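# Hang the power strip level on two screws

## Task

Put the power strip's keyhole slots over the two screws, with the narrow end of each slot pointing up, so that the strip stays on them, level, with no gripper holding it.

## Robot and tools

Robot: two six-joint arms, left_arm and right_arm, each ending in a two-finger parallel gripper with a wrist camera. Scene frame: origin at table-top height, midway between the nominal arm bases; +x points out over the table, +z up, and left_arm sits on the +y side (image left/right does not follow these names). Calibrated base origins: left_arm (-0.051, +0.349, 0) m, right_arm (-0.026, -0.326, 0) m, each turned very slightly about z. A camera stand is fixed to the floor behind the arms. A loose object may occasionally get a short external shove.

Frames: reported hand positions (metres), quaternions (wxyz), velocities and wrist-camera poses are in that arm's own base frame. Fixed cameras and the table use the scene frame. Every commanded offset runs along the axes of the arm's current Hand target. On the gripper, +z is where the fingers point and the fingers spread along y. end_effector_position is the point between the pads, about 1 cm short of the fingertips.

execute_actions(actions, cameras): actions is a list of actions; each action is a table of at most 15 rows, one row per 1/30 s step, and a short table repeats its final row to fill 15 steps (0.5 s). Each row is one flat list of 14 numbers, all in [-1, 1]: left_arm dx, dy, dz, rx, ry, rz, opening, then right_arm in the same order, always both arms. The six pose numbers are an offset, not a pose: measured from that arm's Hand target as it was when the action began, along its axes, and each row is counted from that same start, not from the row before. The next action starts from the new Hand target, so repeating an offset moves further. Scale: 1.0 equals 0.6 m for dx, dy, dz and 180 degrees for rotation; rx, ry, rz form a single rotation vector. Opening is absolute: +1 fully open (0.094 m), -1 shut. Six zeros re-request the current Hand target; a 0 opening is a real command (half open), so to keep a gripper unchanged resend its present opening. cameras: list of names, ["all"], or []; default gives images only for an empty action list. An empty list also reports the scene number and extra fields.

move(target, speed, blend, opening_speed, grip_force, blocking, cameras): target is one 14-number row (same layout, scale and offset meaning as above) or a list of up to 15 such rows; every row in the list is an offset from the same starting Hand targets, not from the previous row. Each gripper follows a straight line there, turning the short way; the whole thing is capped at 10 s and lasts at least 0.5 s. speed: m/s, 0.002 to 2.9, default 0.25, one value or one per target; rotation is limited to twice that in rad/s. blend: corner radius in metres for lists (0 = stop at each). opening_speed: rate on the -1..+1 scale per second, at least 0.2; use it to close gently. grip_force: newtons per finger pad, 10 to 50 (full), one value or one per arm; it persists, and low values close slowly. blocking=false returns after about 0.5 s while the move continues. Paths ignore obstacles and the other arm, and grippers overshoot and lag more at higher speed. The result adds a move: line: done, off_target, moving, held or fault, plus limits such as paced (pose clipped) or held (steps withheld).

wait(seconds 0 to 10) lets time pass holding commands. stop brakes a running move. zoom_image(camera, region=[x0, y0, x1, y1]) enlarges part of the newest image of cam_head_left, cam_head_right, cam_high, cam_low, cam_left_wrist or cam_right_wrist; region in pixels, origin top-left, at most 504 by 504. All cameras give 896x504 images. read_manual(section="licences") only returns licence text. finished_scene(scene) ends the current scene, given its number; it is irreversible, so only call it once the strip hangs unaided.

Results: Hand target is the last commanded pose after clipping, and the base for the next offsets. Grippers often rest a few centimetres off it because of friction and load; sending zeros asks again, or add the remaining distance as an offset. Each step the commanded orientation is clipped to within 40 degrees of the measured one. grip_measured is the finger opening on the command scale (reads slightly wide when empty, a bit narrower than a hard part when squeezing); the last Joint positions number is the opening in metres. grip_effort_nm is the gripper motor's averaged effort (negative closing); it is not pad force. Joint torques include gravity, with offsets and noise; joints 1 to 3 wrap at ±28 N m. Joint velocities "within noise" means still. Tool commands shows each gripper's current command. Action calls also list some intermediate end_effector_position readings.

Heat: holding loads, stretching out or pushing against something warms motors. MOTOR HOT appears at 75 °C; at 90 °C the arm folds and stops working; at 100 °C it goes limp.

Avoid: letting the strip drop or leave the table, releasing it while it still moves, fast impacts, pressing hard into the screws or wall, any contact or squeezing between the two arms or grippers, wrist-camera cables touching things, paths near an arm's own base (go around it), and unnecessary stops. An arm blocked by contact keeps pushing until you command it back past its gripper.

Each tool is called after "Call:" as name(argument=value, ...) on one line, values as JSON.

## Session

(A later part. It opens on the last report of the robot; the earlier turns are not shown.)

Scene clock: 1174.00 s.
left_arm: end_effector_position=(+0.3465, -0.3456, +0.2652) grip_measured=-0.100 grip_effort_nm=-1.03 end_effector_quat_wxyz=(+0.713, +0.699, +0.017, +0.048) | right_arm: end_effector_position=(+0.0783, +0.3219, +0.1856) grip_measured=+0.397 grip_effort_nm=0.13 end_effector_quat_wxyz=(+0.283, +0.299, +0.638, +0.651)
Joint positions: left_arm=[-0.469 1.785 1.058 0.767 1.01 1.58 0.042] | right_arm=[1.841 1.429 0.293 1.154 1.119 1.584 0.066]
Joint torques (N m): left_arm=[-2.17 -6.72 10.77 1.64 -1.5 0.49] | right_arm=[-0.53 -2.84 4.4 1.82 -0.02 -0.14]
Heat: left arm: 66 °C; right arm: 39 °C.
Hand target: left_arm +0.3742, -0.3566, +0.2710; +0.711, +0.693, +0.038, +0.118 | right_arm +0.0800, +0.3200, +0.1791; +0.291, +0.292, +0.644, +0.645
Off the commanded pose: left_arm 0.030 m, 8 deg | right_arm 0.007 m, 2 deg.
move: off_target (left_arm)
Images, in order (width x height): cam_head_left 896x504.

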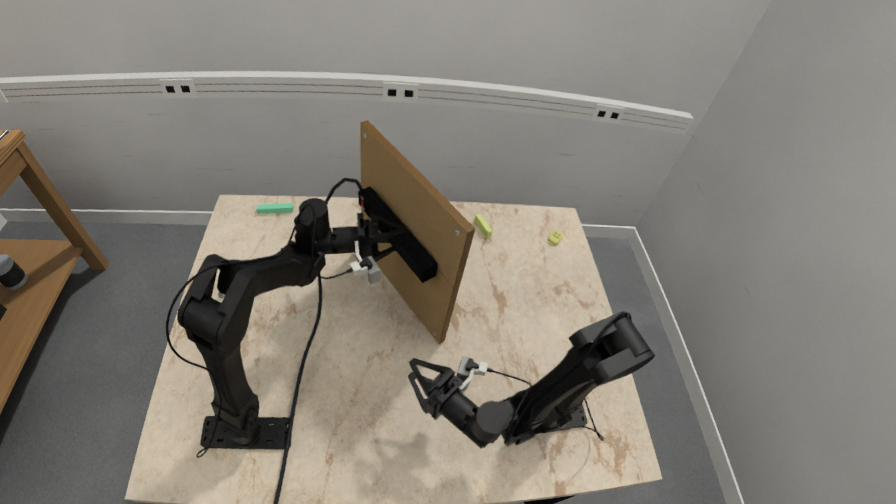

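Call:
move(target=[0.002,-0.006,0.003,0,-0.008,0.0,-0.4,0,0,0,0,0,0,0.4], speed=0.02)

Call:
move(target=[0.002,-0.006,0.003,0,-0.006,0.0,-0.4,0,0,0,0,0,0,0.4], speed=0.02)

Call:
move(target=[0.002,-0.006,0.003,0,0.0,0.0,-0.4,0,0,0,0,0,0,0.4], speed=0.02, cameras=["cam_head_left"])

Call:
zoom_image(camera="cam_head_left", region=[320, 160, 460, 300])

Scene clock: 1180.83 s.
left_arm: end_effector_position=(+0.3463, -0.3463, +0.2653) grip_measured=-0.100 grip_effort_nm=-1.03 end_effector_quat_wxyz=(+0.713, +0.699, +0.011, +0.044) | right_arm: end_effector_position=(+0.0783, +0.3219, +0.1856) grip_measured=+0.397 grip_effort_nm=0.13 end_effector_quat_wxyz=(+0.283, +0.299, +0.638, +0.651)
Joint positions: left_arm=[-0.467 1.793 1.067 0.767 1.025 1.582 0.042] | right_arm=[1.841 1.429 0.293 1.154 1.119 1.584 0.066]
Joint torques (N m): left_arm=[-1.74 -5.5 11.58 1.66 -1.36 0.51] | right_arm=[-0.27 -3.06 4.3 1.79 -0.04 -0.1]
Heat: left arm: 65 °C; right arm: 39 °C.
Hand target: left_arm +0.3761, -0.3581, +0.2678; +0.711, +0.694, +0.029, +0.109 | right_arm +0.0800, +0.3200, +0.1791; +0.291, +0.292, +0.644, +0.645
Off the commanded pose: left_arm 0.032 m, 8 deg | right_arm 0.007 m, 2 deg.
move: off_target (left_arm)

Scene clock: 1181.60 s.
left_arm: end_effector_position=(+0.3464, -0.3463, +0.2648) grip_measured=-0.100 grip_effort_nm=-1.03 end_effector_quat_wxyz=(+0.714, +0.699, +0.004, +0.039) | right_arm: end_effector_position=(+0.0783, +0.3219, +0.1856) grip_measured=+0.397 grip_effort_nm=0.13 end_effector_quat_wxyz=(+0.283, +0.299, +0.638, +0.651)
Joint positions: left_arm=[-0.463 1.804 1.079 0.769 1.048 1.582 0.042] | right_arm=[1.841 1.429 0.293 1.154 1.119 1.584 0.066]
Joint torques (N m): left_arm=[-1.76 -4.82 11.79 1.65 -1.36 0.53] | right_arm=[-0.27 -3.1 4.3 1.73 -0.04 -0.14]
Heat: left arm: 65 °C; right arm: 39 °C.
Hand target: left_arm +0.3781, -0.3597, +0.2643; +0.711, +0.695, +0.023, +0.103 | right_arm +0.0800, +0.3200, +0.1791; +0.291, +0.292, +0.644, +0.645
Off the commanded pose: left_arm 0.034 m, 8 deg | right_arm 0.007 m, 2 deg.
move: off_target (left_arm)

Scene clock: 1182.47 s.
left_arm: end_effector_position=(+0.3463, -0.3463, +0.2644) grip_measured=-0.100 grip_effort_nm=-1.03 end_effector_quat_wxyz=(+0.716, +0.697, +0.000, +0.038) | right_arm: end_effector_position=(+0.0783, +0.3219, +0.1856) grip_measured=+0.397 grip_effort_nm=0.13 end_effector_quat_wxyz=(+0.283, +0.299, +0.638, +0.651)
Joint positions: left_arm=[-0.461 1.812 1.079 0.789 1.056 1.575 0.042] | right_arm=[1.841 1.429 0.293 1.154 1.119 1.584 0.066]
Joint torques (N m): left_arm=[-1.95 -4.48 11.85 1.55 -1.45 0.6] | right_arm=[-0.35 -2.93 4.48 1.78 -0.05 -0.1]
Heat: left arm: 65 °C; right arm: 39 °C.
Hand target: left_arm +0.3800, -0.3614, +0.2609; +0.711, +0.695, +0.023, +0.103 | right_arm +0.0800, +0.3200, +0.1791; +0.291, +0.292, +0.644, +0.645
Off the commanded pose: left_arm 0.037 m, 8 deg | right_arm 0.007 m, 2 deg.
move: off_target (left_arm)
Images, in order (width x height): cam_head_left 896x504.

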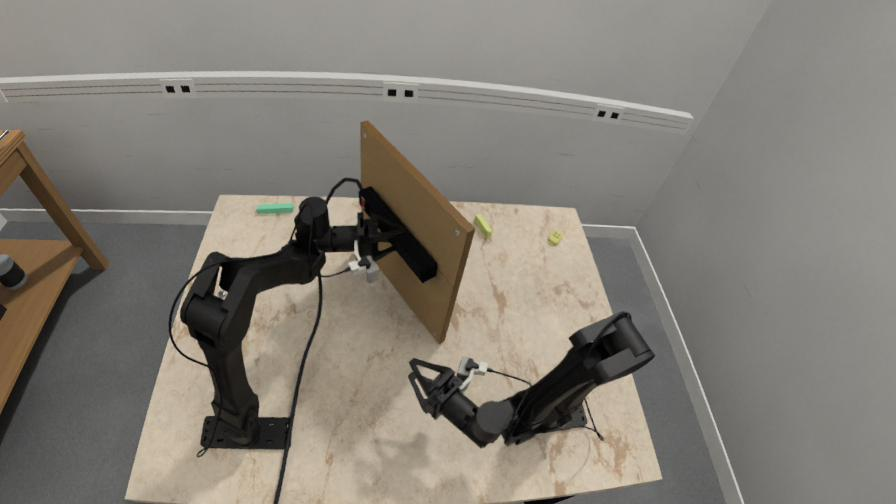

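Scaled by 3.600 from the camera's 896x504 image, which has a finer 1280x720 frame.

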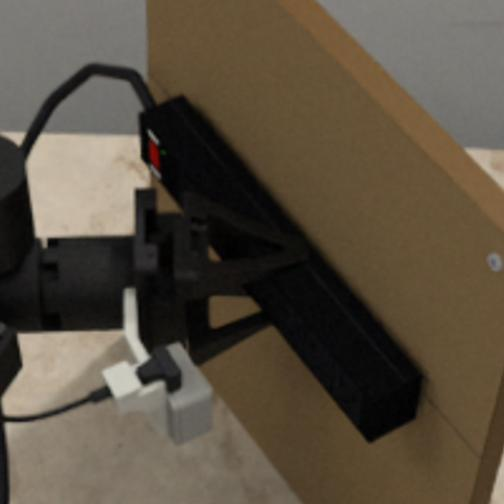

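Call:
move(target=[[0.0,0.03,0.01,0,0.01,0,-0.4,0,0,0,0,0,0,0.4],[0.01,0.035,0.045,0,0.02,0,-0.4,0,0,0,0,0,0,0.4]], speed=0.03, cameras=["cam_head_left"])

Call:
zoom_image(camera="cam_head_left", region=[320, 160, 460, 300])

Call:
move(target=[0.0,-0.02,0,0,0.0,0,-0.4,0,0,0,0,0,0,0.4], speed=0.03, cameras=["cam_head_left"])

Call:
zoom_image(camera="cam_head_left", region=[320, 160, 460, 300])

Scene clock: 1189.73 s.
left_arm: end_effector_position=(+0.3475, -0.3480, +0.2653) grip_measured=-0.100 grip_effort_nm=-1.03 end_effector_quat_wxyz=(+0.707, +0.706, +0.007, +0.029) | right_arm: end_effector_position=(+0.0783, +0.3219, +0.1856) grip_measured=+0.397 grip_effort_nm=0.13 end_effector_quat_wxyz=(+0.283, +0.299, +0.638, +0.651)
Joint positions: left_arm=[-0.463 1.803 1.107 0.7 1.057 1.597 0.042] | right_arm=[1.841 1.429 0.293 1.154 1.119 1.584 0.066]
Joint torques (N m): left_arm=[-6.93 -5.56 14.87 1.78 -2.46 0.25] | right_arm=[-0.38 -2.99 4.36 1.79 -0.03 -0.13]
Heat: left arm: 64 °C; right arm: 39 °C.
Hand target: left_arm +0.3882, -0.3866, +0.2833; +0.710, +0.692, +0.045, +0.125 | right_arm +0.0800, +0.3200, +0.1791; +0.291, +0.292, +0.644, +0.645
Off the commanded pose: left_arm 0.059 m, 12 deg | right_arm 0.007 m, 2 deg.
move: off_target (left_arm)
Images, in order (width x height): cam_head_left 896x504.

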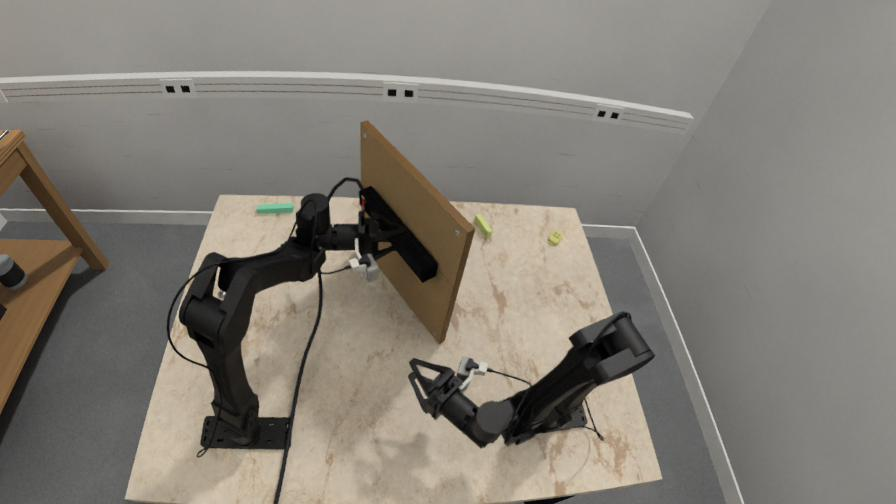

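Scaled by 3.600 from the camera's 896x504 image, which has a finer 1280x720 frame.

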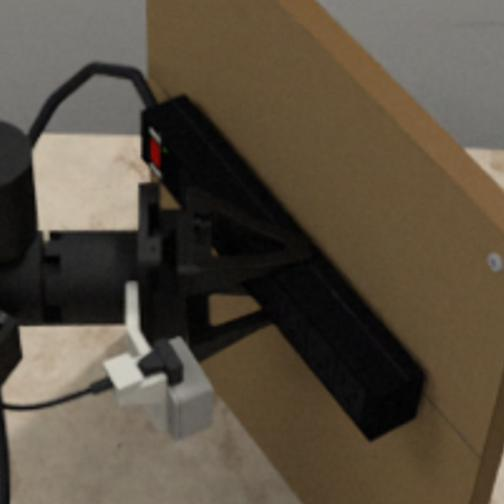

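Scene clock: 1190.67 s.
left_arm: end_effector_position=(+0.3476, -0.3478, +0.2653) grip_measured=-0.100 grip_effort_nm=-1.03 end_effector_quat_wxyz=(+0.707, +0.707, +0.008, +0.030) | right_arm: end_effector_position=(+0.0783, +0.3219, +0.1856) grip_measured=+0.397 grip_effort_nm=0.13 end_effector_quat_wxyz=(+0.283, +0.299, +0.638, +0.651)
Joint positions: left_arm=[-0.463 1.801 1.107 0.696 1.055 1.601 0.042] | right_arm=[1.841 1.429 0.293 1.154 1.119 1.584 0.066]
Joint torques (N m): left_arm=[-6.79 -3.7 13.64 2.03 -2.42 0.33] | right_arm=[-0.44 -2.92 4.46 1.8 -0.06 -0.14]
Heat: left arm: 64 °C; right arm: 39 °C.
Hand target: left_arm +0.3896, -0.3867, +0.2713; +0.710, +0.692, +0.045, +0.125 | right_arm +0.0800, +0.3200, +0.1791; +0.291, +0.292, +0.644, +0.645
Off the commanded pose: left_arm 0.058 m, 12 deg | right_arm 0.007 m, 2 deg.
move: off_target (left_arm)
Images, in order (width x height): cam_head_left 896x504.

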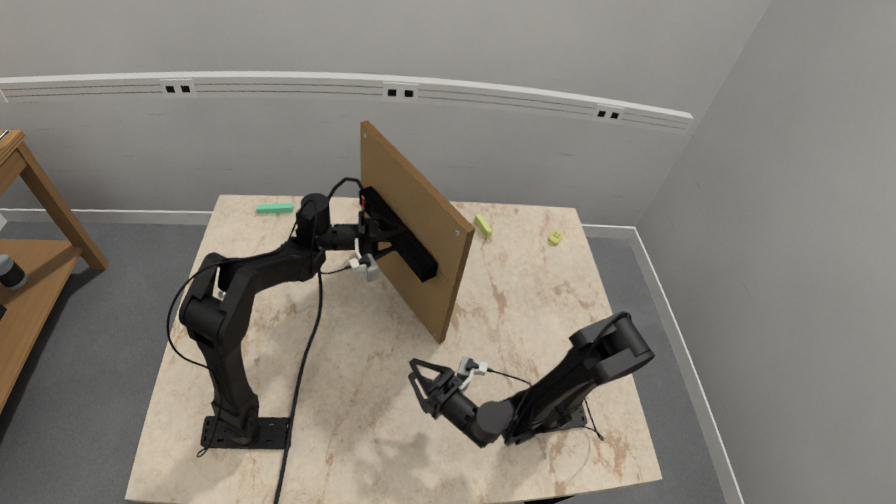

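Scaled by 3.600 from the camera's 896x504 image, which has a finer 1280x720 frame.

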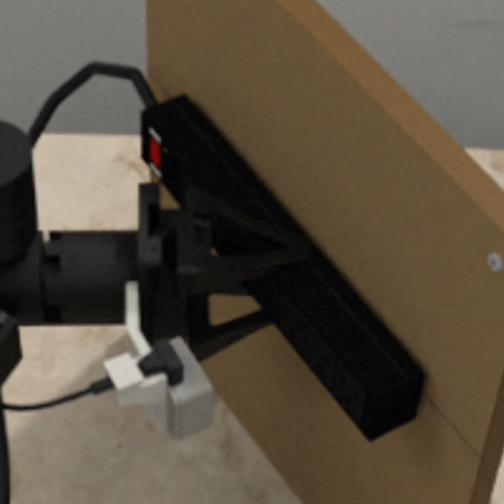

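Call:
move(target=[0.0,0.02,-0.1,0,0.0,0,-0.4,0,0,0,0,0,0,0.4], speed=0.04, cameras=["cam_head_left"])

Call:
zoom_image(camera="cam_head_left", region=[320, 160, 460, 300])

Scene clock: 1195.60 s.
left_arm: end_effector_position=(+0.3556, -0.3352, +0.2646) grip_measured=-0.100 grip_effort_nm=-1.03 end_effector_quat_wxyz=(+0.705, +0.706, +0.038, +0.055) | right_arm: end_effector_position=(+0.0783, +0.3219, +0.1856) grip_measured=+0.397 grip_effort_nm=0.13 end_effector_quat_wxyz=(+0.283, +0.299, +0.638, +0.651)
Joint positions: left_arm=[-0.443 1.765 1.061 0.703 0.997 1.596 0.042] | right_arm=[1.841 1.429 0.293 1.154 1.119 1.584 0.066]
Joint torques (N m): left_arm=[0.99 -10.44 7.49 2.05 -0.97 0.31] | right_arm=[-0.36 -2.93 4.42 1.79 -0.05 -0.12]
Heat: left arm: 65 °C; right arm: 39 °C.
Hand target: left_arm +0.3741, -0.3283, +0.2810; +0.710, +0.691, +0.045, +0.125 | right_arm +0.0800, +0.3200, +0.1791; +0.291, +0.292, +0.644, +0.645
Off the commanded pose: left_arm 0.026 m, 8 deg | right_arm 0.007 m, 2 deg.
move: off_target (left_arm)
Images, in order (width x height): cam_head_left 896x504.

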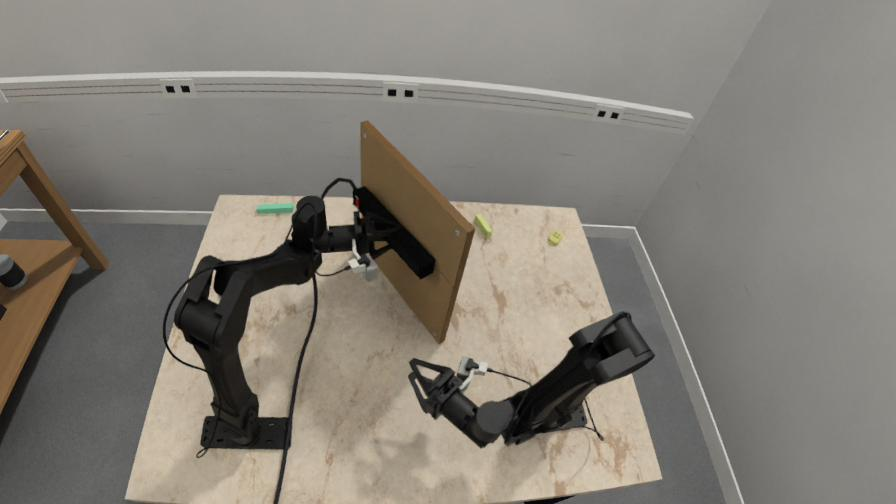

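Scaled by 3.600 from the camera's 896x504 image, which has a finer 1280x720 frame.

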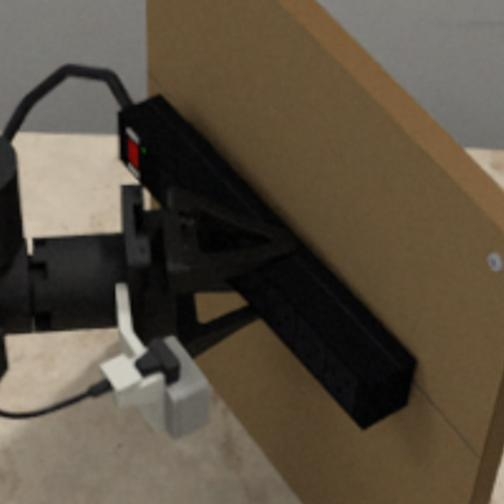

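Call:
move(target=[-0.014,-0.006,0.008,0,-0.022,0,-0.4,0,0,0,0,0,0,0.4], speed=0.03, cameras=["cam_head_left"])

Call:
zoom_image(camera="cam_head_left", region=[320, 160, 460, 300])

Scene clock: 1200.10 s.
left_arm: end_effector_position=(+0.3548, -0.3351, +0.2647) grip_measured=-0.100 grip_effort_nm=-1.03 end_effector_quat_wxyz=(+0.705, +0.706, +0.036, +0.055) | right_arm: end_effector_position=(+0.0783, +0.3219, +0.1856) grip_measured=+0.397 grip_effort_nm=0.13 end_effector_quat_wxyz=(+0.283, +0.299, +0.638, +0.651)
Joint positions: left_arm=[-0.443 1.764 1.06 0.703 1 1.598 0.042] | right_arm=[1.841 1.429 0.293 1.154 1.119 1.584 0.066]
Joint torques (N m): left_arm=[0.35 -7.75 9.66 2.04 -0.4 0.35] | right_arm=[-0.49 -3.14 4.3 1.78 -0.05 -0.16]
Heat: left arm: 65 °C; right arm: 39 °C.
Hand target: left_arm +0.3675, -0.3350, +0.2766; +0.711, +0.695, +0.021, +0.101 | right_arm +0.0800, +0.3200, +0.1791; +0.291, +0.292, +0.644, +0.645
Off the commanded pose: left_arm 0.018 m, 6 deg | right_arm 0.007 m, 2 deg.
move: off_target (left_arm)
Images, in order (width x height): cam_head_left 896x504.

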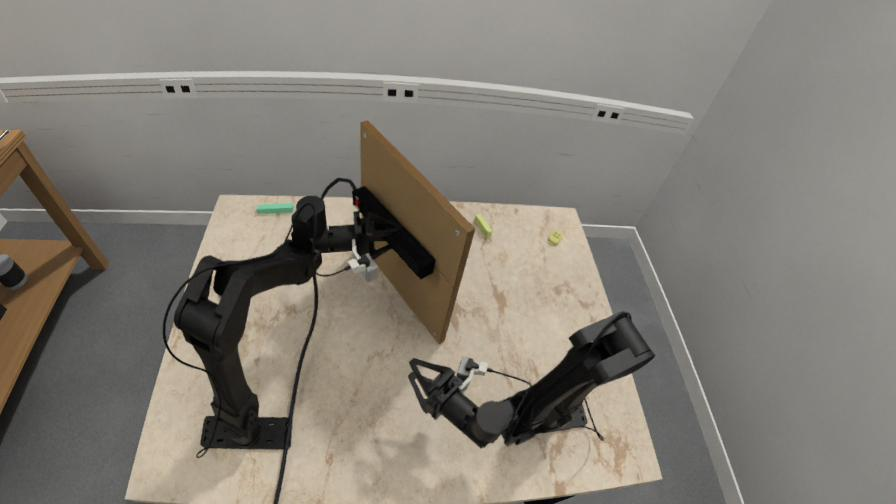

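Scaled by 3.600 from the camera's 896x504 image, which has a finer 1280x720 frame.

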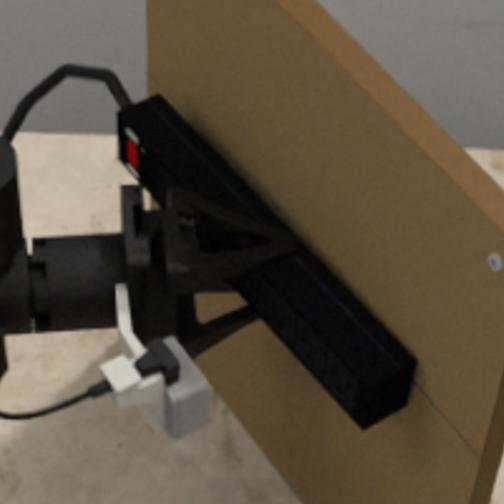

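Stiction; more.

Call:
move(target=[-0.012,-0.010,0.008,0,-0.02,0.004,-0.4,0,0,0,0,0,0,0.4], speed=0.03, cameras=["cam_head_left"])

Call:
zoom_image(camera="cam_head_left", region=[320, 160, 460, 300])

Scene clock: 1203.57 s.
left_arm: end_effector_position=(+0.3534, -0.3381, +0.2652) grip_measured=-0.100 grip_effort_nm=-1.03 end_effector_quat_wxyz=(+0.709, +0.703, +0.012, +0.054) | right_arm: end_effector_position=(+0.0783, +0.3219, +0.1856) grip_measured=+0.397 grip_effort_nm=0.13 end_effector_quat_wxyz=(+0.283, +0.299, +0.638, +0.651)
Joint positions: left_arm=[-0.443 1.789 1.076 0.735 1.034 1.609 0.042] | right_arm=[1.841 1.429 0.293 1.154 1.119 1.584 0.066]
Joint torques (N m): left_arm=[-0.13 -7.05 10.06 1.76 -0.2 0.4] | right_arm=[-0.46 -3.07 4.37 1.83 -0.04 -0.12]
Heat: left arm: 64 °C; right arm: 39 °C.
Hand target: left_arm +0.3620, -0.3410, +0.2700; +0.711, +0.698, -0.006, +0.083 | right_arm +0.0800, +0.3200, +0.1791; +0.291, +0.292, +0.644, +0.645
Off the commanded pose: left_arm 0.010 m, 4 deg | right_arm 0.007 m, 2 deg.
move: off_target (left_arm)
Images, in order (width x height): cam_head_left 896x504.

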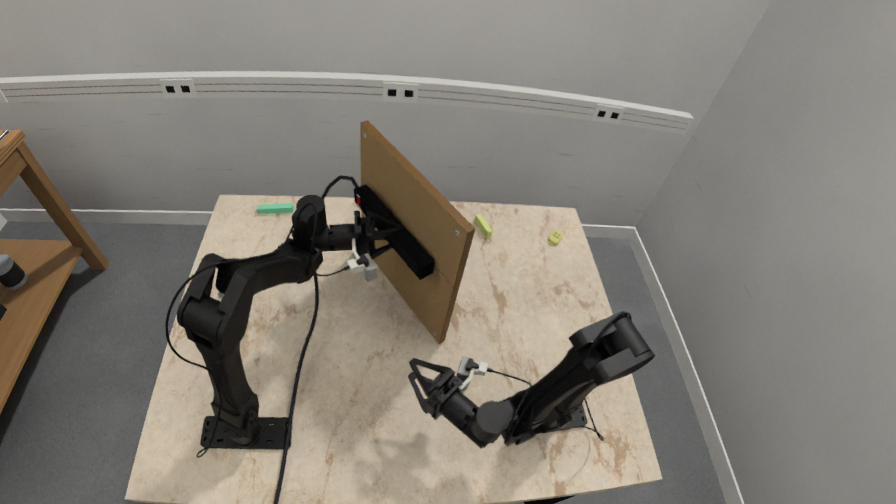

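Scaled by 3.600 from the camera's 896x504 image, which has a finer 1280x720 frame.

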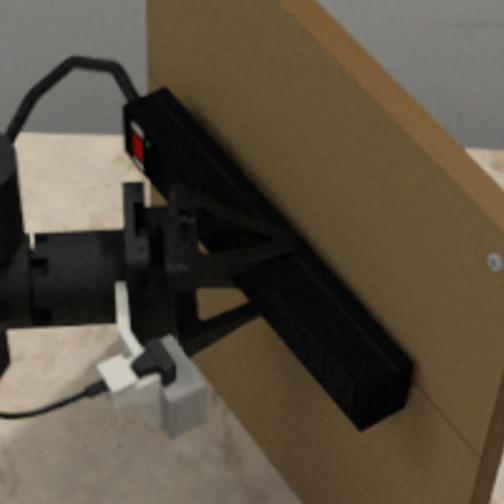

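Call:
move(target=[-0.014,-0.012,-0.002,0,-0.006,0.0,-0.4,0,0,0,0,0,0,0.4], speed=0.03, cameras=["cam_head_left"])

Call:
zoom_image(camera="cam_head_left", region=[320, 160, 460, 300])

Scene clock: 1207.57 s.
left_arm: end_effector_position=(+0.3527, -0.3384, +0.2663) grip_measured=-0.100 grip_effort_nm=-1.03 end_effector_quat_wxyz=(+0.711, +0.701, +0.003, +0.059) | right_arm: end_effector_position=(+0.0783, +0.3219, +0.1856) grip_measured=+0.397 grip_effort_nm=0.13 end_effector_quat_wxyz=(+0.283, +0.299, +0.638, +0.651)
Joint positions: left_arm=[-0.443 1.793 1.076 0.752 1.041 1.619 0.042] | right_arm=[1.841 1.429 0.293 1.154 1.119 1.584 0.066]
Joint torques (N m): left_arm=[-0.5 -7.35 7.24 1.85 -0.1 0.37] | right_arm=[-0.34 -3 4.42 1.78 -0.04 -0.15]
Heat: left arm: 64 °C; right arm: 39 °C.
Hand target: left_arm +0.3544, -0.3408, +0.2619; +0.711, +0.699, -0.013, +0.077 | right_arm +0.0800, +0.3200, +0.1791; +0.291, +0.292, +0.644, +0.645
Off the commanded pose: left_arm 0.005 m, 3 deg | right_arm 0.007 m, 2 deg.
move: off_target (left_arm)
Images, in order (width x height): cam_head_left 896x504.

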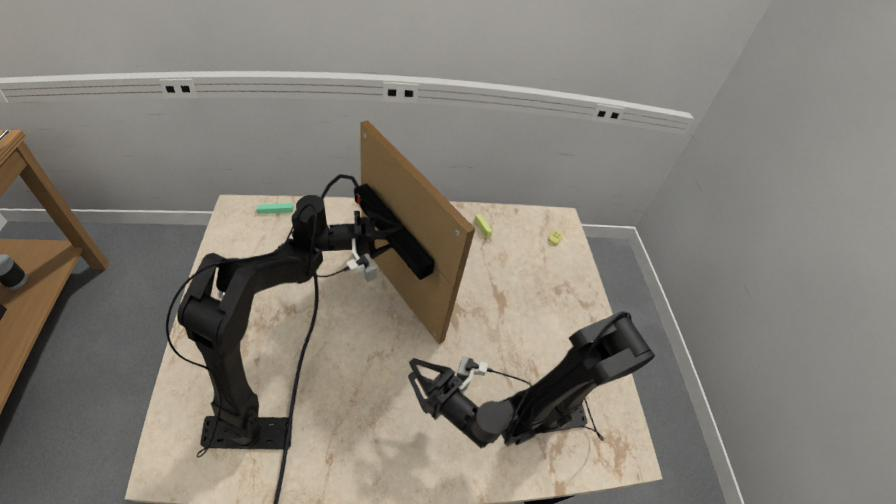

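Scaled by 3.600 from the camera's 896x504 image, which has a finer 1280x720 frame.

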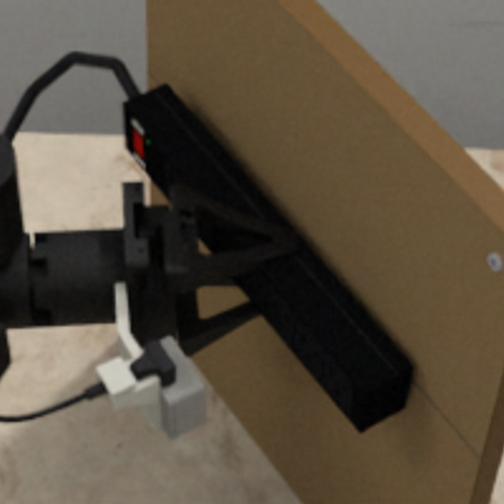

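Call:
move(target=[-0.014,-0.014,0.002,0,-0.004,0.0,-0.4,0,0,0,0,0,0,0.4], speed=0.03)

Call:
move(target=[-0.004,-0.006,0.006,0,-0.002,0.0,-0.4,0,0,0,0,0,0,0.4], speed=0.03, cameras=["cam_head_left"])

Call:
zoom_image(camera="cam_head_left", region=[320, 160, 460, 300])

Scene clock: 1211.60 s.
left_arm: end_effector_position=(+0.3485, -0.3411, +0.2432) grip_measured=-0.100 grip_effort_nm=-1.03 end_effector_quat_wxyz=(+0.703, +0.709, +0.009, +0.050) | right_arm: end_effector_position=(+0.0783, +0.3219, +0.1856) grip_measured=+0.397 grip_effort_nm=0.13 end_effector_quat_wxyz=(+0.283, +0.299, +0.638, +0.651)
Joint positions: left_arm=[-0.453 1.815 1.035 0.768 1.035 1.639 0.042] | right_arm=[1.841 1.429 0.293 1.154 1.119 1.584 0.066]
Joint torques (N m): left_arm=[-0.5 -8.94 7.62 2.05 0 0.24] | right_arm=[-0.39 -3.03 4.21 1.79 -0.08 -0.13]
Heat: left arm: 63 °C; right arm: 39 °C.
Hand target: left_arm +0.3473, -0.3429, +0.2525; +0.711, +0.700, -0.017, +0.072 | right_arm +0.0800, +0.3200, +0.1791; +0.291, +0.292, +0.644, +0.645
Off the commanded pose: left_arm 0.010 m, 4 deg | right_arm 0.007 m, 2 deg.
move: off_target (left_arm)

Scene clock: 1212.33 s.
left_arm: end_effector_position=(+0.3468, -0.3435, +0.2419) grip_measured=-0.100 grip_effort_nm=-1.03 end_effector_quat_wxyz=(+0.703, +0.710, +0.006, +0.048) | right_arm: end_effector_position=(+0.0783, +0.3219, +0.1856) grip_measured=+0.397 grip_effort_nm=0.13 end_effector_quat_wxyz=(+0.283, +0.299, +0.638, +0.651)
Joint positions: left_arm=[-0.46 1.818 1.035 0.768 1.034 1.643 0.042] | right_arm=[1.841 1.429 0.293 1.154 1.119 1.584 0.066]
Joint torques (N m): left_arm=[-0.81 -8.32 7.49 2.14 -0.02 0.24] | right_arm=[-0.39 -3.08 4.18 1.79 -0.05 -0.16]
Heat: left arm: 63 °C; right arm: 39 °C.
Hand target: left_arm +0.3457, -0.3468, +0.2486; +0.711, +0.700, -0.020, +0.070 | right_arm +0.0800, +0.3200, +0.1791; +0.291, +0.292, +0.644, +0.645
Off the commanded pose: left_arm 0.008 m, 4 deg | right_arm 0.007 m, 2 deg.
move: off_target (left_arm)
Images, in order (width x height): cam_head_left 896x504.

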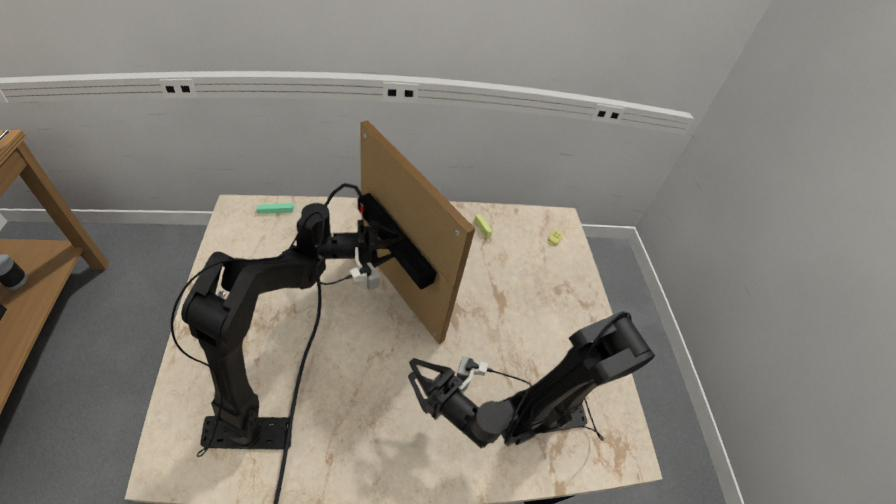

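Scaled by 3.600 from the camera's 896x504 image, which has a finer 1280x720 frame.

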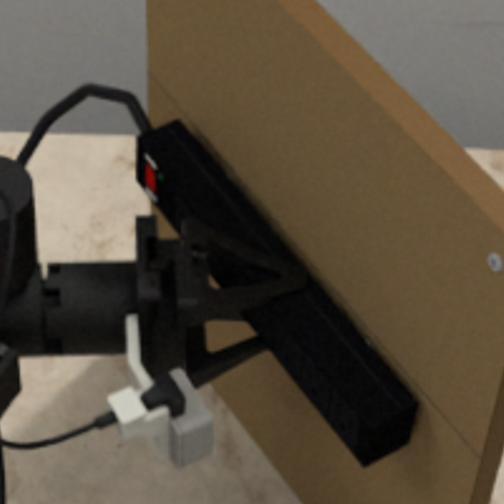

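Call:
move(target=[-0.002,0.030,-0.008,0,0,0.0,-0.4,0,0,0,0,0,0,0.4], speed=0.03)

Call:
move(target=[0.0,0.02,0.0,0,0,0.0,-0.4,0,0,0,0,0,0,0.4], speed=0.03, cameras=["cam_head_left"])

Call:
zoom_image(camera="cam_head_left", region=[320, 160, 460, 300])

Scene clock: 1218.40 s.
left_arm: end_effector_position=(+0.3456, -0.3432, +0.2378) grip_measured=-0.100 grip_effort_nm=-1.03 end_effector_quat_wxyz=(+0.697, +0.716, +0.016, +0.036) | right_arm: end_effector_position=(+0.0783, +0.3219, +0.1856) grip_measured=+0.397 grip_effort_nm=0.13 end_effector_quat_wxyz=(+0.283, +0.299, +0.638, +0.651)
Joint positions: left_arm=[-0.46 1.812 1.035 0.727 1.036 1.643 0.042] | right_arm=[1.841 1.429 0.293 1.154 1.119 1.584 0.066]
Joint torques (N m): left_arm=[-0.2 -12.4 8.32 2 0.05 0.19] | right_arm=[-0.34 -2.99 4.36 1.8 -0.07 -0.06]
Heat: left arm: 64 °C; right arm: 39 °C.
Hand target: left_arm +0.3418, -0.3419, +0.2663; +0.711, +0.700, -0.020, +0.070 | right_arm +0.0800, +0.3200, +0.1791; +0.291, +0.292, +0.644, +0.645
Off the commanded pose: left_arm 0.029 m, 6 deg | right_arm 0.007 m, 2 deg.
move: off_target (left_arm)

Scene clock: 1219.43 s.
left_arm: end_effector_position=(+0.3421, -0.3414, +0.2433) grip_measured=-0.100 grip_effort_nm=-1.03 end_effector_quat_wxyz=(+0.694, +0.719, +0.021, +0.031) | right_arm: end_effector_position=(+0.0783, +0.3219, +0.1856) grip_measured=+0.397 grip_effort_nm=0.13 end_effector_quat_wxyz=(+0.283, +0.299, +0.638, +0.651)
Joint positions: left_arm=[-0.46 1.783 1.035 0.681 1.036 1.643 0.042] | right_arm=[1.841 1.429 0.293 1.154 1.119 1.584 0.066]
Joint torques (N m): left_arm=[-0.25 -12.14 9.98 2 0.04 0.19] | right_arm=[-0.43 -2.96 4.34 1.8 -0.05 -0.14]
Heat: left arm: 64 °C; right arm: 39 °C.
Hand target: left_arm +0.3403, -0.3417, +0.2782; +0.711, +0.700, -0.020, +0.070 | right_arm +0.0800, +0.3200, +0.1791; +0.291, +0.292, +0.644, +0.645
Off the commanded pose: left_arm 0.035 m, 7 deg | right_arm 0.007 m, 2 deg.
move: off_target (left_arm)
Images, in order (width x height): cam_head_left 896x504.

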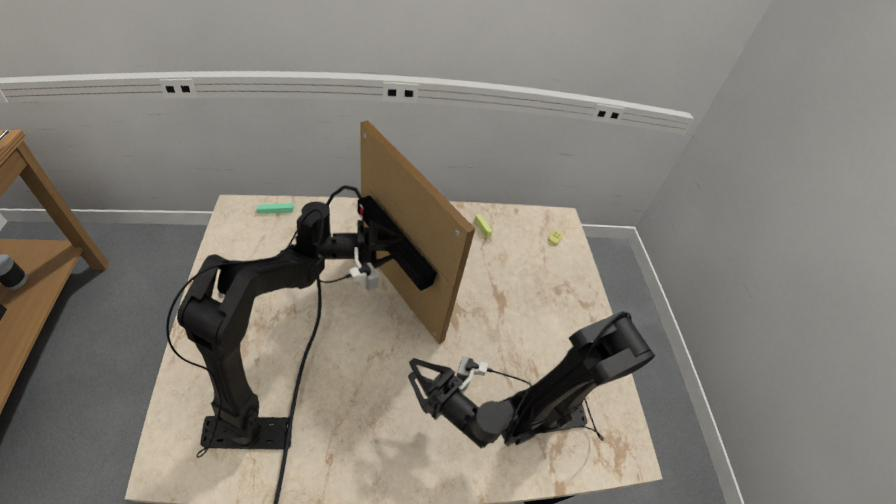

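Scaled by 3.600 from the camera's 896x504 image, which has a finer 1280x720 frame.

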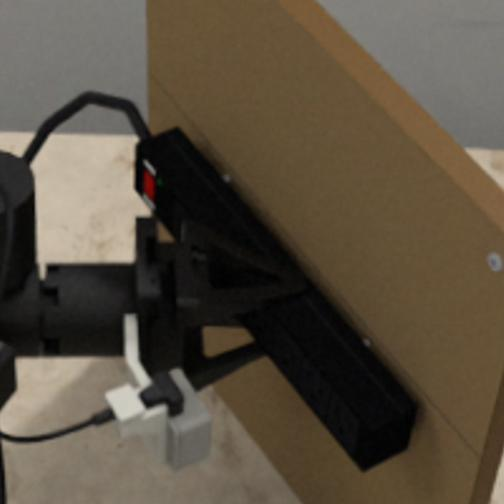

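Call:
move(target=[0.012,0.024,0.0,0,0,0.0,-0.4,0,0,0,0,0,0,0.4], speed=0.03, cameras=["cam_head_left"])

Call:
zoom_image(camera="cam_head_left", region=[320, 160, 460, 300])

Scene clock: 1222.77 s.
left_arm: end_effector_position=(+0.3453, -0.3429, +0.2518) grip_measured=-0.100 grip_effort_nm=-1.03 end_effector_quat_wxyz=(+0.691, +0.721, +0.026, +0.026) | right_arm: end_effector_position=(+0.0783, +0.3219, +0.1856) grip_measured=+0.397 grip_effort_nm=0.13 end_effector_quat_wxyz=(+0.283, +0.299, +0.638, +0.651)
Joint positions: left_arm=[-0.46 1.775 1.076 0.616 1.035 1.643 0.042] | right_arm=[1.841 1.429 0.293 1.154 1.119 1.584 0.066]
Joint torques (N m): left_arm=[0.5 -12.36 11.25 2.02 0.12 0.19] | right_arm=[-0.47 -3.02 4.26 1.78 -0.05 -0.12]
Heat: left arm: 64 °C; right arm: 39 °C.
Hand target: left_arm +0.3456, -0.3410, +0.2934; +0.711, +0.700, -0.020, +0.070 | right_arm +0.0800, +0.3200, +0.1791; +0.291, +0.292, +0.644, +0.645
Off the commanded pose: left_arm 0.042 m, 8 deg | right_arm 0.007 m, 2 deg.
move: off_target (left_arm)
Images, in order (width x height): cam_head_left 896x504.

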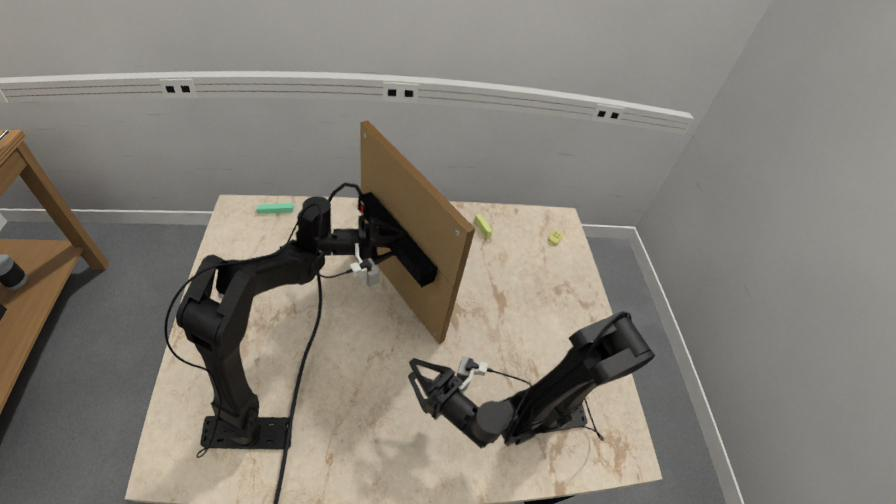

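Scaled by 3.600 from the camera's 896x504 image, which has a finer 1280x720 frame.

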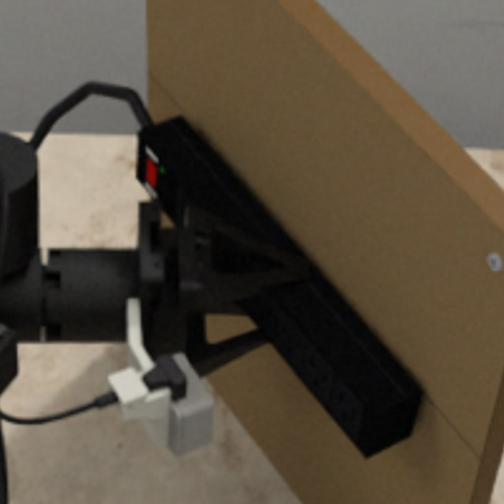

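Call:
move(target=[0.004,0.012,0.0,-0.012,0,0.008,-0.4,0,0,0,0,0,0,0.4], speed=0.03, cameras=["cam_head_left"])

Call:
zoom_image(camera="cam_head_left", region=[320, 160, 460, 300])

Scene clock: 1227.43 s.
left_arm: end_effector_position=(+0.3446, -0.3429, +0.2632) grip_measured=-0.100 grip_effort_nm=-1.03 end_effector_quat_wxyz=(+0.703, +0.711, +0.017, +0.035) | right_arm: end_effector_position=(+0.0783, +0.3219, +0.1856) grip_measured=+0.397 grip_effort_nm=0.13 end_effector_quat_wxyz=(+0.283, +0.299, +0.638, +0.651)
Joint positions: left_arm=[-0.46 1.771 1.076 0.674 1.038 1.614 0.042] | right_arm=[1.841 1.429 0.293 1.154 1.119 1.584 0.066]
Joint torques (N m): left_arm=[0.84 -10.74 11.23 2.26 0.12 0.16] | right_arm=[-0.5 -2.99 4.36 1.8 -0.07 -0.12]
Heat: left arm: 64 °C; right arm: 39 °C.
Hand target: left_arm +0.3471, -0.3408, +0.3008; +0.723, +0.686, -0.030, +0.079 | right_arm +0.0800, +0.3200, +0.1791; +0.291, +0.292, +0.644, +0.645
Off the commanded pose: left_arm 0.038 m, 8 deg | right_arm 0.007 m, 2 deg.
move: off_target (left_arm)
Images, in order (width x height): cam_head_left 896x504.

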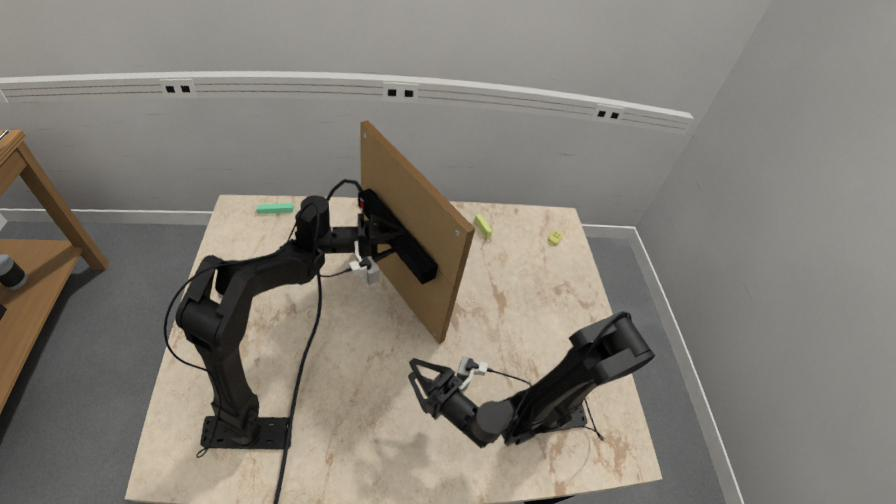

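Scaled by 3.600 from the camera's 896x504 image, which has a finer 1280x720 frame.

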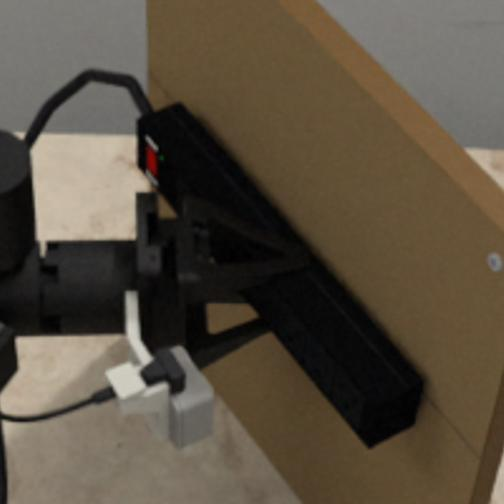

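Call:
move(target=[0.004,-0.005,0.014,0,0,0.003,-0.4,0,0,0,0,0,0,0.4], speed=0.03, cameras=["cam_head_left"])

Call:
zoom_image(camera="cam_head_left", region=[320, 160, 460, 300])

Scene clock: 1232.07 s.
left_arm: end_effector_position=(+0.3464, -0.3439, +0.2712) grip_measured=-0.100 grip_effort_nm=-1.03 end_effector_quat_wxyz=(+0.706, +0.707, +0.010, +0.041) | right_arm: end_effector_position=(+0.0783, +0.3219, +0.1856) grip_measured=+0.397 grip_effort_nm=0.13 end_effector_quat_wxyz=(+0.283, +0.299, +0.638, +0.651)
Joint positions: left_arm=[-0.46 1.771 1.096 0.675 1.039 1.614 0.042] | right_arm=[1.841 1.429 0.293 1.154 1.119 1.584 0.066]
Joint torques (N m): left_arm=[-0.65 -8.44 11.69 2.26 -0.06 0.23] | right_arm=[-0.46 -2.96 4.22 1.79 -0.07 -0.11]
Heat: left arm: 65 °C; right arm: 39 °C.
Hand target: left_arm +0.3504, -0.3491, +0.2987; +0.722, +0.686, -0.033, +0.082 | right_arm +0.0800, +0.3200, +0.1791; +0.291, +0.292, +0.644, +0.645
Off the commanded pose: left_arm 0.028 m, 8 deg | right_arm 0.007 m, 2 deg.
move: off_target (left_arm)
Images, in order (width x height): cam_head_left 896x504.

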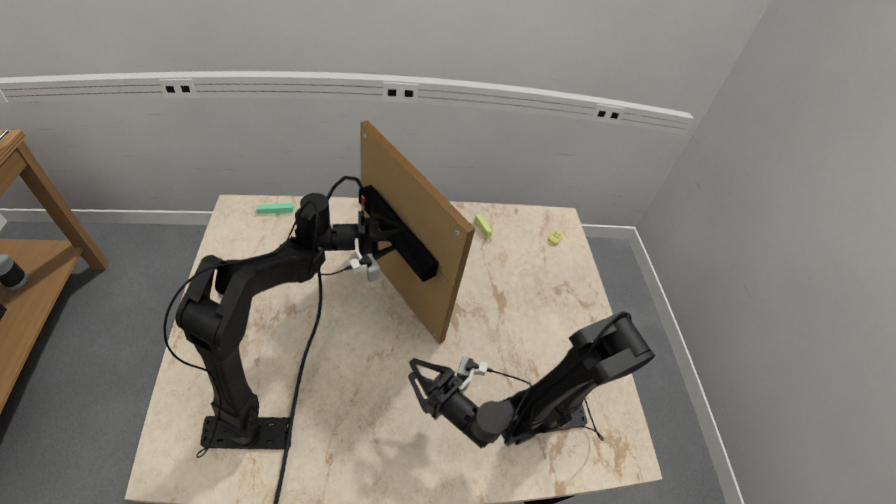

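Scaled by 3.600 from the camera's 896x504 image, which has a finer 1280x720 frame.

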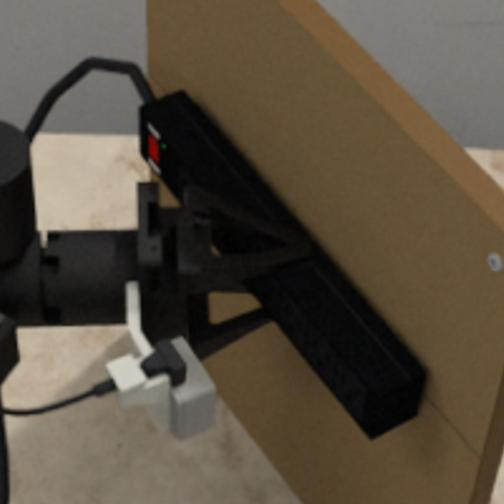

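Call:
move(target=[-0.001,-0.016,-0.006,0,0,-0.003,-0.4,0,0,0,0,0,0,0.4], speed=0.03)

Call:
move(target=[-0.001,-0.006,0.0,0,0,-0.003,-0.4,0,0,0,0,0,0,0.4], speed=0.03, cameras=["cam_head_left"])

Call:
zoom_image(camera="cam_head_left", region=[320, 160, 460, 300])

Scene clock: 1236.57 s.
left_arm: end_effector_position=(+0.3457, -0.3448, +0.2719) grip_measured=-0.100 grip_effort_nm=-1.03 end_effector_quat_wxyz=(+0.710, +0.703, -0.001, +0.043) | right_arm: end_effector_position=(+0.0783, +0.3219, +0.1856) grip_measured=+0.397 grip_effort_nm=0.13 end_effector_quat_wxyz=(+0.283, +0.299, +0.638, +0.651)
Joint positions: left_arm=[-0.46 1.782 1.096 0.71 1.052 1.611 0.042] | right_arm=[1.841 1.429 0.293 1.154 1.119 1.584 0.066]
Joint torques (N m): left_arm=[0.12 -8.14 9.8 2.23 -0.11 0.17] | right_arm=[-0.42 -3 4.41 1.78 -0.07 -0.11]
Heat: left arm: 65 °C; right arm: 39 °C.
Hand target: left_arm +0.3512, -0.3460, +0.2889; +0.723, +0.686, -0.030, +0.079 | right_arm +0.0800, +0.3200, +0.1791; +0.291, +0.292, +0.644, +0.645
Off the commanded pose: left_arm 0.018 m, 6 deg | right_arm 0.007 m, 2 deg.
move: off_target (left_arm)

Scene clock: 1237.40 s.
left_arm: end_effector_position=(+0.3456, -0.3452, +0.2717) grip_measured=-0.100 grip_effort_nm=-1.03 end_effector_quat_wxyz=(+0.712, +0.701, -0.002, +0.040) | right_arm: end_effector_position=(+0.0783, +0.3219, +0.1856) grip_measured=+0.397 grip_effort_nm=0.13 end_effector_quat_wxyz=(+0.283, +0.299, +0.638, +0.651)
Joint positions: left_arm=[-0.46 1.788 1.096 0.727 1.057 1.6 0.042] | right_arm=[1.841 1.429 0.293 1.154 1.119 1.584 0.066]
Joint torques (N m): left_arm=[0.05 -8.12 9.17 2.21 -0.16 0.19] | right_arm=[-0.43 -2.92 4.4 1.8 -0.08 -0.14]
Heat: left arm: 65 °C; right arm: 39 °C.
Hand target: left_arm +0.3511, -0.3462, +0.2854; +0.723, +0.686, -0.027, +0.075 | right_arm +0.0800, +0.3200, +0.1791; +0.291, +0.292, +0.644, +0.645
Off the commanded pose: left_arm 0.015 m, 5 deg | right_arm 0.007 m, 2 deg.
move: off_target (left_arm)
Images, in order (width x height): cam_head_left 896x504.

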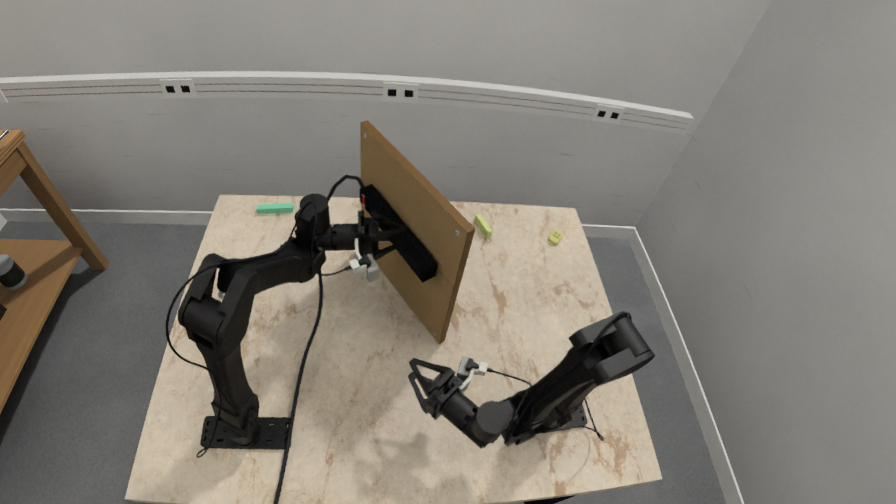

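Scaled by 3.600 from the camera's 896x504 image, which has a finer 1280x720 frame.

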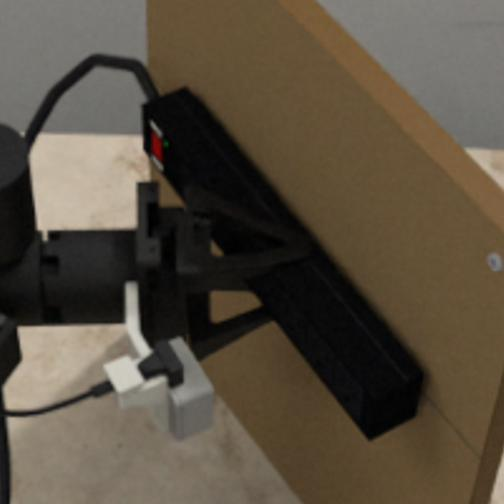

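Call:
move(target=[0.003,-0.008,0.0,0,0.006,-0.003,-0.4,0,0,0,0,0,0,0.4], speed=0.03)

Call:
move(target=[0.002,-0.008,0.0,0,0.006,-0.003,-0.4,0,0,0,0,0,0,0.4], speed=0.03)

Call:
move(target=[0.002,-0.006,0.0,0,0.003,-0.003,-0.4,0,0,0,0,0,0,0.4], speed=0.03, cameras=["cam_head_left"])

Call:
zoom_image(camera="cam_head_left", region=[320, 160, 460, 300])

Scene clock: 1241.53 s.
left_arm: end_effector_position=(+0.3460, -0.3456, +0.2714) grip_measured=-0.100 grip_effort_nm=-1.03 end_effector_quat_wxyz=(+0.713, +0.700, -0.001, +0.039) | right_arm: end_effector_position=(+0.0783, +0.3219, +0.1856) grip_measured=+0.397 grip_effort_nm=0.13 end_effector_quat_wxyz=(+0.283, +0.299, +0.638, +0.651)
Joint positions: left_arm=[-0.46 1.794 1.096 0.741 1.058 1.589 0.042] | right_arm=[1.841 1.429 0.293 1.154 1.119 1.584 0.066]
Joint torques (N m): left_arm=[-0.1 -8.09 8.05 2.25 -0.39 0.19] | right_arm=[-0.47 -2.95 4.4 1.79 -0.04 -0.09]
Heat: left arm: 65 °C; right arm: 39 °C.
Hand target: left_arm +0.3537, -0.3463, +0.2807; +0.724, +0.686, -0.016, +0.078 | right_arm +0.0800, +0.3200, +0.1791; +0.291, +0.292, +0.644, +0.645
Off the commanded pose: left_arm 0.012 m, 5 deg | right_arm 0.007 m, 2 deg.
move: off_target (left_arm)

Scene clock: 1242.47 s.
left_arm: end_effector_position=(+0.3459, -0.3451, +0.2710) grip_measured=-0.100 grip_effort_nm=-1.03 end_effector_quat_wxyz=(+0.716, +0.696, +0.000, +0.041) | right_arm: end_effector_position=(+0.0783, +0.3219, +0.1856) grip_measured=+0.397 grip_effort_nm=0.13 end_effector_quat_wxyz=(+0.283, +0.299, +0.638, +0.651)
Joint positions: left_arm=[-0.46 1.797 1.085 0.772 1.054 1.576 0.042] | right_arm=[1.841 1.429 0.293 1.154 1.119 1.584 0.066]
Joint torques (N m): left_arm=[-0.32 -7.84 7.58 2.15 -0.55 0.21] | right_arm=[-0.5 -2.92 4.3 1.77 -0.04 -0.11]
Heat: left arm: 65 °C; right arm: 39 °C.
Hand target: left_arm +0.3555, -0.3465, +0.2762; +0.724, +0.685, -0.006, +0.081 | right_arm +0.0800, +0.3200, +0.1791; +0.291, +0.292, +0.644, +0.645
Off the commanded pose: left_arm 0.011 m, 5 deg | right_arm 0.007 m, 2 deg.
move: off_target (left_arm)

Scene clock: 1243.37 s.
left_arm: end_effector_position=(+0.3460, -0.3449, +0.2706) grip_measured=-0.100 grip_effort_nm=-1.03 end_effector_quat_wxyz=(+0.719, +0.694, +0.000, +0.042) | right_arm: end_effector_position=(+0.0783, +0.3219, +0.1856) grip_measured=+0.397 grip_effort_nm=0.13 end_effector_quat_wxyz=(+0.283, +0.299, +0.638, +0.651)
Joint positions: left_arm=[-0.46 1.801 1.078 0.798 1.052 1.565 0.042] | right_arm=[1.841 1.429 0.293 1.154 1.119 1.584 0.066]
Joint torques (N m): left_arm=[-0.38 -7.6 7.46 2.06 -0.64 0.21] | right_arm=[-0.44 -2.99 4.34 1.81 -0.06 -0.13]
Heat: left arm: 65 °C; right arm: 39 °C.
Hand target: left_arm +0.3571, -0.3465, +0.2728; +0.725, +0.684, +0.000, +0.081 | right_arm +0.0800, +0.3200, +0.1791; +0.291, +0.292, +0.644, +0.645
Off the commanded pose: left_arm 0.011 m, 5 deg | right_arm 0.007 m, 2 deg.
move: off_target (left_arm)
Images, in order (width x height): cam_head_left 896x504.

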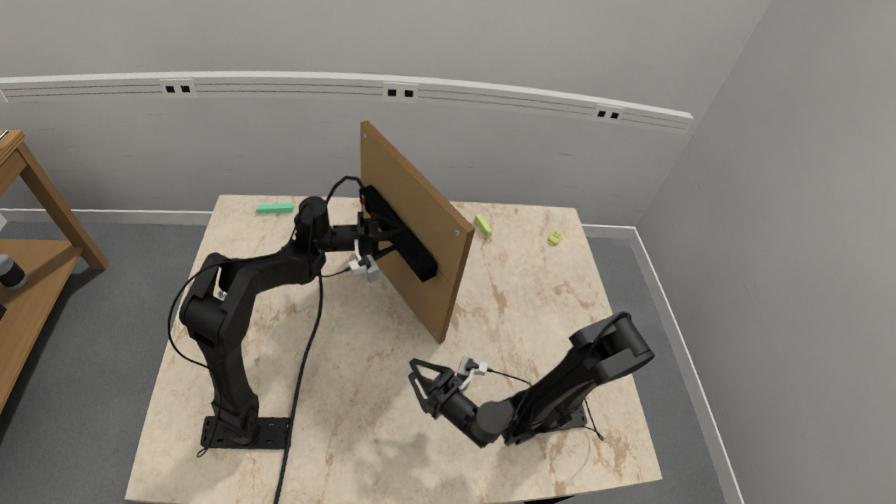

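Scaled by 3.600 from the camera's 896x504 image, which has a finer 1280x720 frame.

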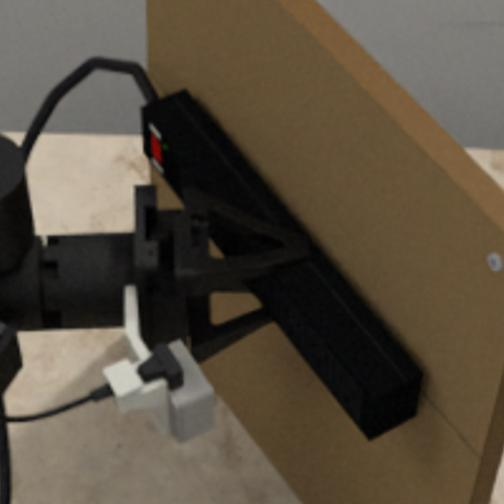

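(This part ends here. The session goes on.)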